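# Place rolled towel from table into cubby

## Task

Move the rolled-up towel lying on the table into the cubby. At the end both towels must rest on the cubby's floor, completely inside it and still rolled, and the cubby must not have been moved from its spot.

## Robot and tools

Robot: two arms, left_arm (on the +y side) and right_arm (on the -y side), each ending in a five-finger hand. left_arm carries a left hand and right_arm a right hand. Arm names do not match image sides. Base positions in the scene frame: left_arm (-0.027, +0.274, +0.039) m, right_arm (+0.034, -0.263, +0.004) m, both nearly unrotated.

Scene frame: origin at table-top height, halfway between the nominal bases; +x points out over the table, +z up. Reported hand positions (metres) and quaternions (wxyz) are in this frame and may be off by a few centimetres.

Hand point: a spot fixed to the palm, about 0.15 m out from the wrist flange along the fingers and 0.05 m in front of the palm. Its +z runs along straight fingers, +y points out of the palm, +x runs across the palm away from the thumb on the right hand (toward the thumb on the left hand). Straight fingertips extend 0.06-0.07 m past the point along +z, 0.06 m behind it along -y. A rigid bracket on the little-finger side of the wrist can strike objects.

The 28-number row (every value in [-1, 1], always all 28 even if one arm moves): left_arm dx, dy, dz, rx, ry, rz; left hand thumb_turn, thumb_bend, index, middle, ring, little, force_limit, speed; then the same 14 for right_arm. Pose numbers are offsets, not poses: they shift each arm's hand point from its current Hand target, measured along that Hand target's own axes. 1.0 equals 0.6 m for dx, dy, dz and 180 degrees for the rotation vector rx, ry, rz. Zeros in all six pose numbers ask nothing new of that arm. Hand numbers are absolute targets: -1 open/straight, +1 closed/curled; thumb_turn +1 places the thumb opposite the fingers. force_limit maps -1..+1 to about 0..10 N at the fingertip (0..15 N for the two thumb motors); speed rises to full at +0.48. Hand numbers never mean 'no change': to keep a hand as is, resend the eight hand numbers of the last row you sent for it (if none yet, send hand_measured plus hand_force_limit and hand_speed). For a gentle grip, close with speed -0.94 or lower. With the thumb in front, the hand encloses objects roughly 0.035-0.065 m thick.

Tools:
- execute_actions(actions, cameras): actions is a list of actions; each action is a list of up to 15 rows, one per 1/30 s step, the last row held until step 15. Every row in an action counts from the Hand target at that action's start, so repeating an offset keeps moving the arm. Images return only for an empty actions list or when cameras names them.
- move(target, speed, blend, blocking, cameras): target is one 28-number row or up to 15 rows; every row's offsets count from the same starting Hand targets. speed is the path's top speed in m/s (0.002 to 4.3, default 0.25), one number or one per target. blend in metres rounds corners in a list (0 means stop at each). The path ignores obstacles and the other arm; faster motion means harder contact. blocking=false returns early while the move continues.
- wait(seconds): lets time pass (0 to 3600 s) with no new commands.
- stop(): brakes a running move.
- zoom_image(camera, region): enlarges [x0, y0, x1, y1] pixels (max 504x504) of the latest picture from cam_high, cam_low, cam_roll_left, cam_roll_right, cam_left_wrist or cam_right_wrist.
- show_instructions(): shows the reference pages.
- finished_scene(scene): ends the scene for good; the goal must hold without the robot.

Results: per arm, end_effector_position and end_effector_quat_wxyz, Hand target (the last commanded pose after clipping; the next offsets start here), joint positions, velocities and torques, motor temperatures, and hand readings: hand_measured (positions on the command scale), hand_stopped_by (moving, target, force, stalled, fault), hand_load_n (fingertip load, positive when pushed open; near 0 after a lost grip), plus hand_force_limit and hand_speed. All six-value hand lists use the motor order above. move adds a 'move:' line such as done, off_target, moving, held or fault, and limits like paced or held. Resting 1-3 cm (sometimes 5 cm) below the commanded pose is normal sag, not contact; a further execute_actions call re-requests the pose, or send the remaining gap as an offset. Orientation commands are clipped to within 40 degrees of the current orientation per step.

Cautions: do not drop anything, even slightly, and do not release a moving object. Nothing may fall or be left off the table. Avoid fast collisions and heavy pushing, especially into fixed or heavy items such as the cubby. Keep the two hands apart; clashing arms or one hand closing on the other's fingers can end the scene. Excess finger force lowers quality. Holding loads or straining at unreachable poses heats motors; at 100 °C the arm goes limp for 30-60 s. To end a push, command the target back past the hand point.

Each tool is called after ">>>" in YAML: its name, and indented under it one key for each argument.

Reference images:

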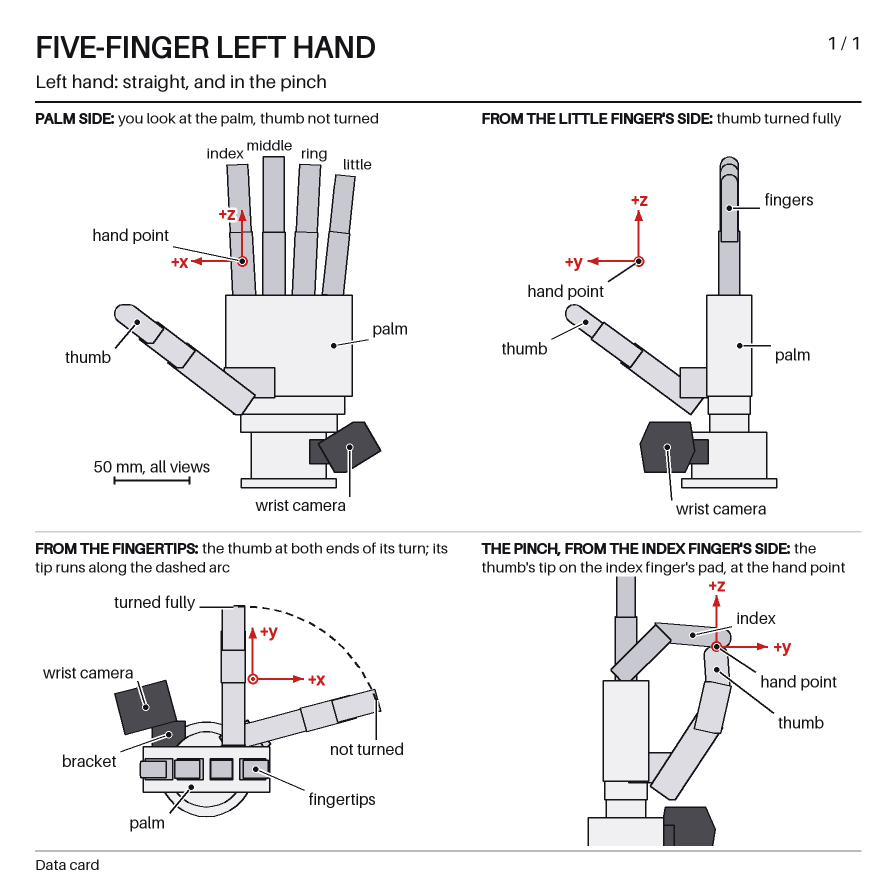

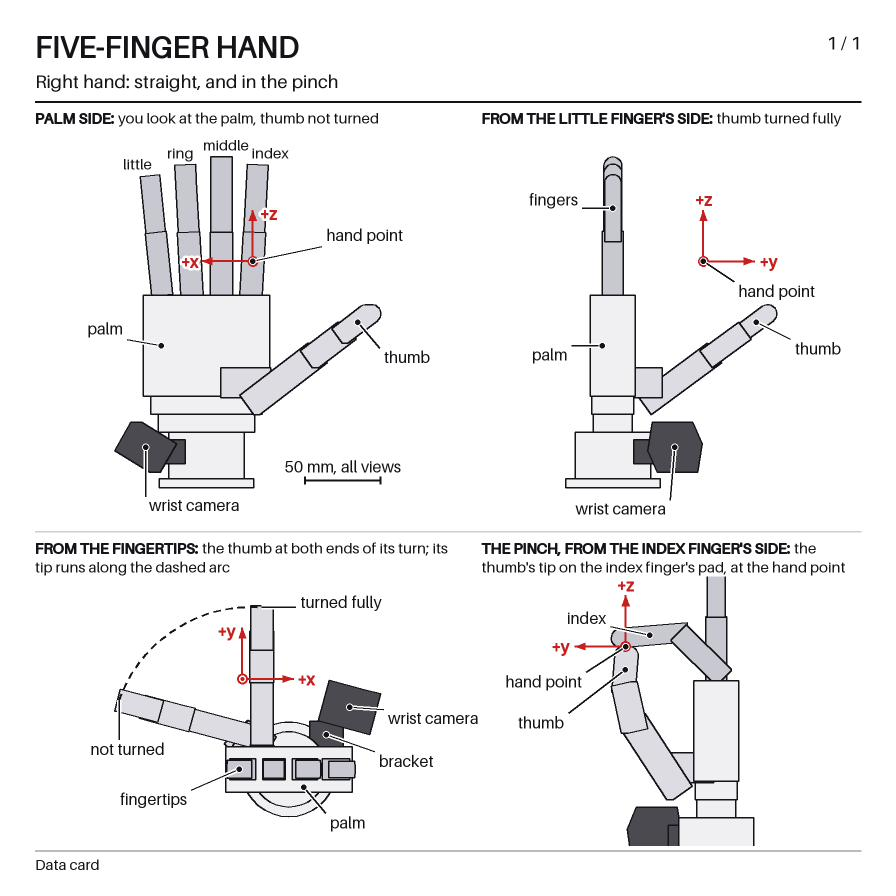

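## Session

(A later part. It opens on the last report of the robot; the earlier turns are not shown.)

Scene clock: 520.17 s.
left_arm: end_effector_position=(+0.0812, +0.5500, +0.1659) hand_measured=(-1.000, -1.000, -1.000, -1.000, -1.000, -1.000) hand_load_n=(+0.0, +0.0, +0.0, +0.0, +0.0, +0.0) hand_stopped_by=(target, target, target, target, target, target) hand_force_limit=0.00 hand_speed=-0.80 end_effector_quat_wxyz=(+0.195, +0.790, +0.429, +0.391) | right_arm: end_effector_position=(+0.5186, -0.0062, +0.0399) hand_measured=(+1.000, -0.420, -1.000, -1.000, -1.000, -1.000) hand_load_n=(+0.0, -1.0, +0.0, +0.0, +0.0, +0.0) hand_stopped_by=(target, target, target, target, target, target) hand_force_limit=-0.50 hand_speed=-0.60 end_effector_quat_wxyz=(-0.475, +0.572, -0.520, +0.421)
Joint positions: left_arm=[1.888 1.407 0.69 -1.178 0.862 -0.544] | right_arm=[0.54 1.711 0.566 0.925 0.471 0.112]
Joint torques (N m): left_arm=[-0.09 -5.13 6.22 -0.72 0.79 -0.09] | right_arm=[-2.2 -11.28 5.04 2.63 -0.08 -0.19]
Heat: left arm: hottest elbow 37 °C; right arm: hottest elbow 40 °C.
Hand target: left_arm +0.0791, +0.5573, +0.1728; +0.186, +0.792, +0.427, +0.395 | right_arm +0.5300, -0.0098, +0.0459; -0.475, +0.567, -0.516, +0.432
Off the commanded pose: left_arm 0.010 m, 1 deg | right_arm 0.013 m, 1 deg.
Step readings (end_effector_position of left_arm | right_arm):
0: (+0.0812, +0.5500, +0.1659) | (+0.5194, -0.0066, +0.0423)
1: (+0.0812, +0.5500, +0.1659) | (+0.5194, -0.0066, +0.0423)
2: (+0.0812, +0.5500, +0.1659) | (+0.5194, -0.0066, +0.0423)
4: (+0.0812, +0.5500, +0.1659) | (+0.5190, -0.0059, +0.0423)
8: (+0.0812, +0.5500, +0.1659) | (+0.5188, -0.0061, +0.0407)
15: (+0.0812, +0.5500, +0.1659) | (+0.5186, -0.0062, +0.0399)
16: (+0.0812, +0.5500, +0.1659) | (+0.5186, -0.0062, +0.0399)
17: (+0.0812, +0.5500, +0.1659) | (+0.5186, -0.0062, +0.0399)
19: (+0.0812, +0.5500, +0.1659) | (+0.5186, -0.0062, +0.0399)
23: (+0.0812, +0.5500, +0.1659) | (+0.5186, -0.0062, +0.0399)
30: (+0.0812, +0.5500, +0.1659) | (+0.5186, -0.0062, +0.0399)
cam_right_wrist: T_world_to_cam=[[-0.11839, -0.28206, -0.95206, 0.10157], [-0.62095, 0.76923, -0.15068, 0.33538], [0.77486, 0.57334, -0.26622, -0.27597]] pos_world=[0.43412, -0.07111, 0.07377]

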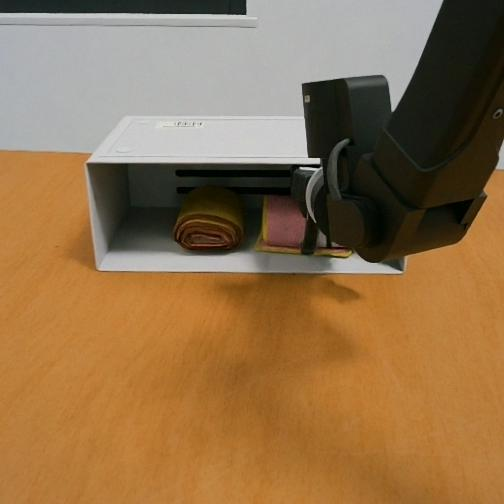

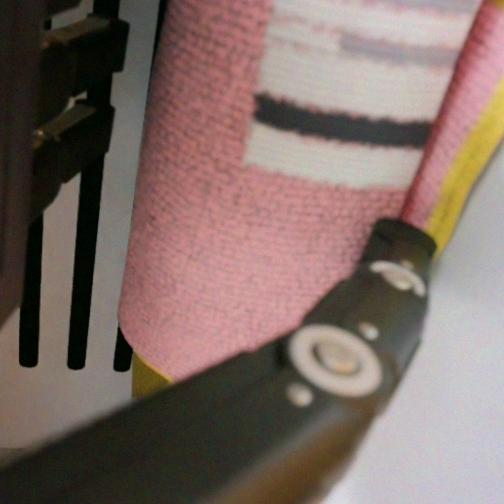

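>>> move:
  target:
    - [0,0,0,0,0,0,-1,-1,-1,-1,-1,-1,0,-0.8, 0,-0.0083,-0.0333,0,0,0,1,-0.38,-1,-1,-1,-1,-0.5,-0.6]
    - [0,0,0,0,0,0,-1,-1,-1,-1,-1,-1,0,-0.8, 0,-0.01,-0.2333,0,0,0,1,-0.38,-1,-1,-1,-1,-0.5,-0.6]
  speed: 0.05
  blend: 0.01
  cameras: ["cam_roll_left","cam_roll_right","cam_right_wrist"]

Scene clock: 530.60 s.
left_arm: end_effector_position=(+0.0812, +0.5500, +0.1659) hand_measured=(-1.000, -1.000, -1.000, -1.000, -1.000, -1.000) hand_load_n=(+0.0, +0.0, +0.0, +0.0, +0.0, +0.0) hand_stopped_by=(target, target, target, target, target, target) hand_force_limit=0.00 hand_speed=-0.80 end_effector_quat_wxyz=(+0.195, +0.790, +0.429, +0.391) | right_arm: end_effector_position=(+0.3930, -0.0260, +0.0686) hand_measured=(+1.000, -0.380, -1.000, -1.000, -1.000, -1.000) hand_load_n=(+0.0, +0.5, -0.5, -0.5, +0.0, +0.0) hand_stopped_by=(target, target, target, target, target, target) hand_force_limit=-0.50 hand_speed=-0.60 end_effector_quat_wxyz=(-0.466, +0.577, -0.509, +0.436)
Joint positions: left_arm=[1.888 1.407 0.69 -1.178 0.862 -0.544] | right_arm=[0.761 1.369 0.289 0.836 0.699 0.129]
Joint torques (N m): left_arm=[0.32 -4.72 6.2 -0.62 0.85 -0.07] | right_arm=[-0.73 -8.18 4.27 1.7 0.24 0.15]
Motor temperatures (°C): left_arm=[29 33 37 31 31 29] | right_arm=[29 32 39 28 29 27]
Heat: left arm: hottest elbow 37 °C; right arm: hottest elbow 39 °C.
Hand target: left_arm +0.0791, +0.5573, +0.1728; +0.186, +0.792, +0.427, +0.395 | right_arm +0.3939, -0.0227, +0.0762; -0.475, +0.567, -0.516, +0.432
Off the commanded pose: left_arm 0.010 m, 1 deg | right_arm 0.008 m, 2 deg.
move: done
cam_right_wrist: T_world_to_cam=[[-0.10723, -0.31879, -0.94174, 0.10235], [-0.61493, 0.76556, -0.18914, 0.27723], [0.78126, 0.55883, -0.27812, -0.16165]] pos_world=[0.30774, -0.08928, 0.10387]

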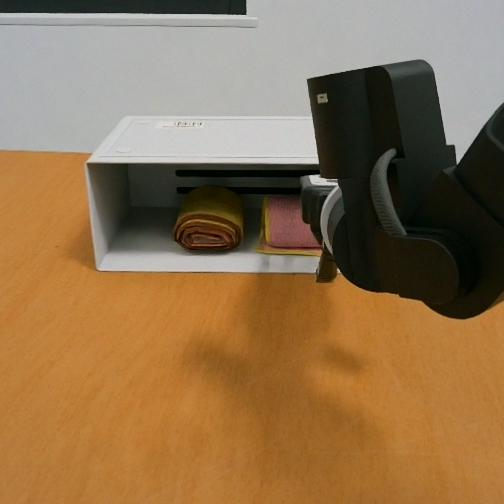

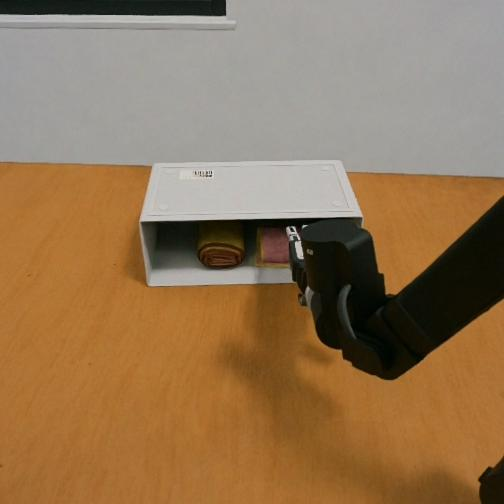

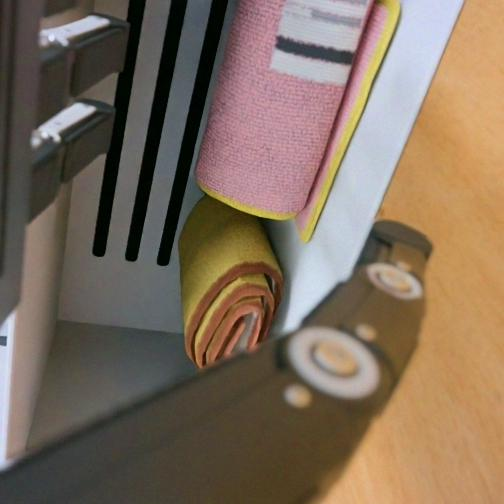

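>>> move:
  target: [0,0,0,0,0,0,-1,-1,-1,-1,-1,-1,0,-0.8, 0.2912,-0.261,-0.1515,0,0,0,1,-0.38,-1,-1,-1,-1,-0.5,-0.6]
  speed: 0.25
  cameras: ["cam_high","cam_roll_left","cam_roll_right","cam_right_wrist"]

>>> zoom_image:
  camera: "cam_roll_left"
  region: [160, 130, 440, 290]

Scene clock: 537.57 s.
left_arm: end_effector_position=(+0.0812, +0.5500, +0.1659) hand_measured=(-1.000, -1.000, -1.000, -1.000, -1.000, -1.000) hand_load_n=(+0.0, +0.0, +0.0, +0.0, +0.0, +0.0) hand_stopped_by=(target, target, target, target, target, target) hand_force_limit=0.00 hand_speed=-0.80 end_effector_quat_wxyz=(+0.195, +0.790, +0.429, +0.391) | right_arm: end_effector_position=(+0.3443, -0.2015, +0.2189) hand_measured=(+1.000, -0.380, -1.000, -1.000, -1.000, -1.000) hand_load_n=(+0.0, +0.0, +0.0, +0.0, +0.0, +0.0) hand_stopped_by=(target, target, target, target, target, target) hand_force_limit=-0.50 hand_speed=-0.60 end_effector_quat_wxyz=(-0.469, +0.570, -0.529, +0.418)
Joint positions: left_arm=[1.888 1.407 0.69 -1.178 0.862 -0.544] | right_arm=[0.049 0.316 0.359 -0.255 0.003 0.02]
Joint torques (N m): left_arm=[-0.03 -4.25 6.19 -0.66 0.79 -0.11] | right_arm=[-1.61 0.62 11.84 1.91 -0.19 -0.17]
Heat: left arm: hottest elbow 37 °C; right arm: hottest elbow 39 °C.
Hand target: left_arm +0.0791, +0.5573, +0.1728; +0.186, +0.792, +0.427, +0.395 | right_arm +0.3484, -0.2024, +0.2464; -0.475, +0.567, -0.516, +0.432
Off the commanded pose: left_arm 0.010 m, 1 deg | right_arm 0.028 m, 2 deg.
move: off_target (right_arm)
cam_right_wrist: T_world_to_cam=[[-0.13902, -0.27399, -0.95163, 0.20489], [-0.61189, 0.77934, -0.135, 0.39986], [0.77863, 0.56353, -0.27599, 0.01766]] pos_world=[0.25941, -0.26544, 0.25383]

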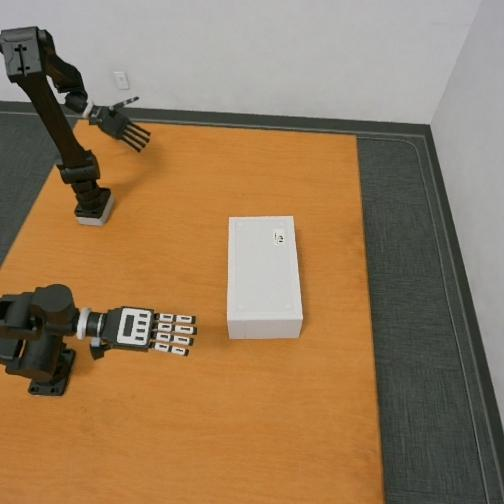

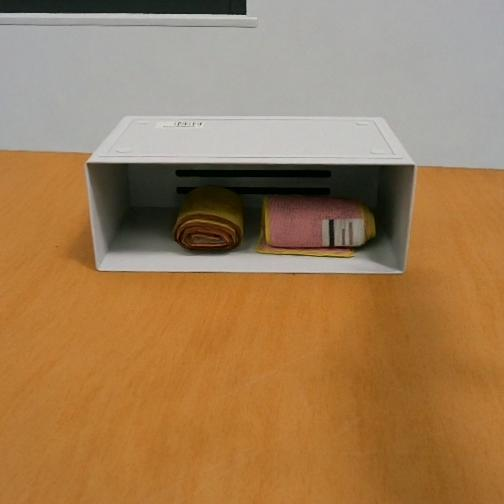

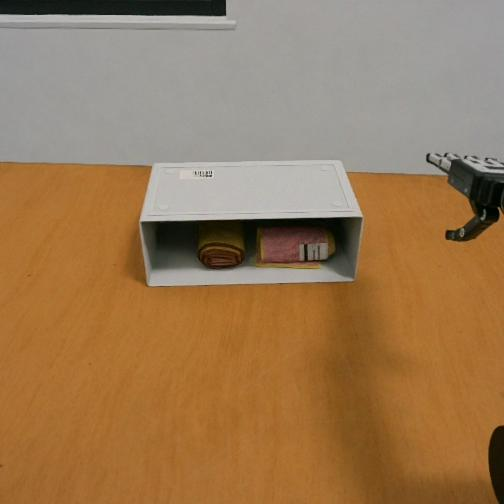

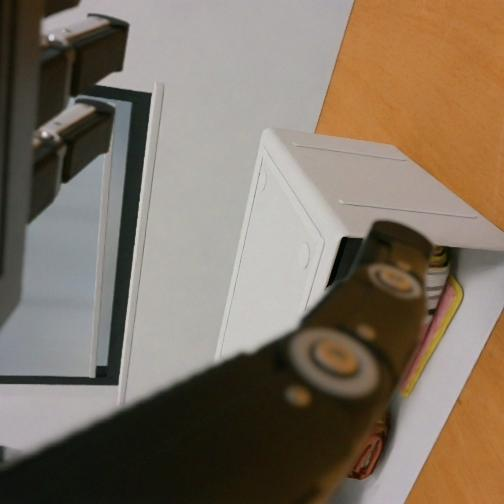

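Scaled by 1.800 from the camera's image (finer frame: 720x720).

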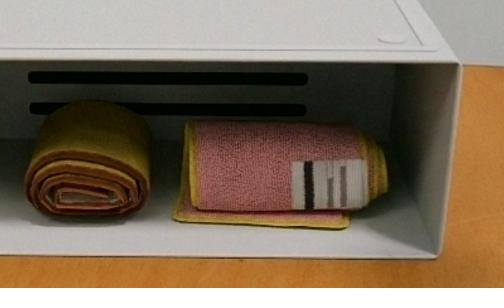

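>>> finished_scene:

The scene is finished: the task was done.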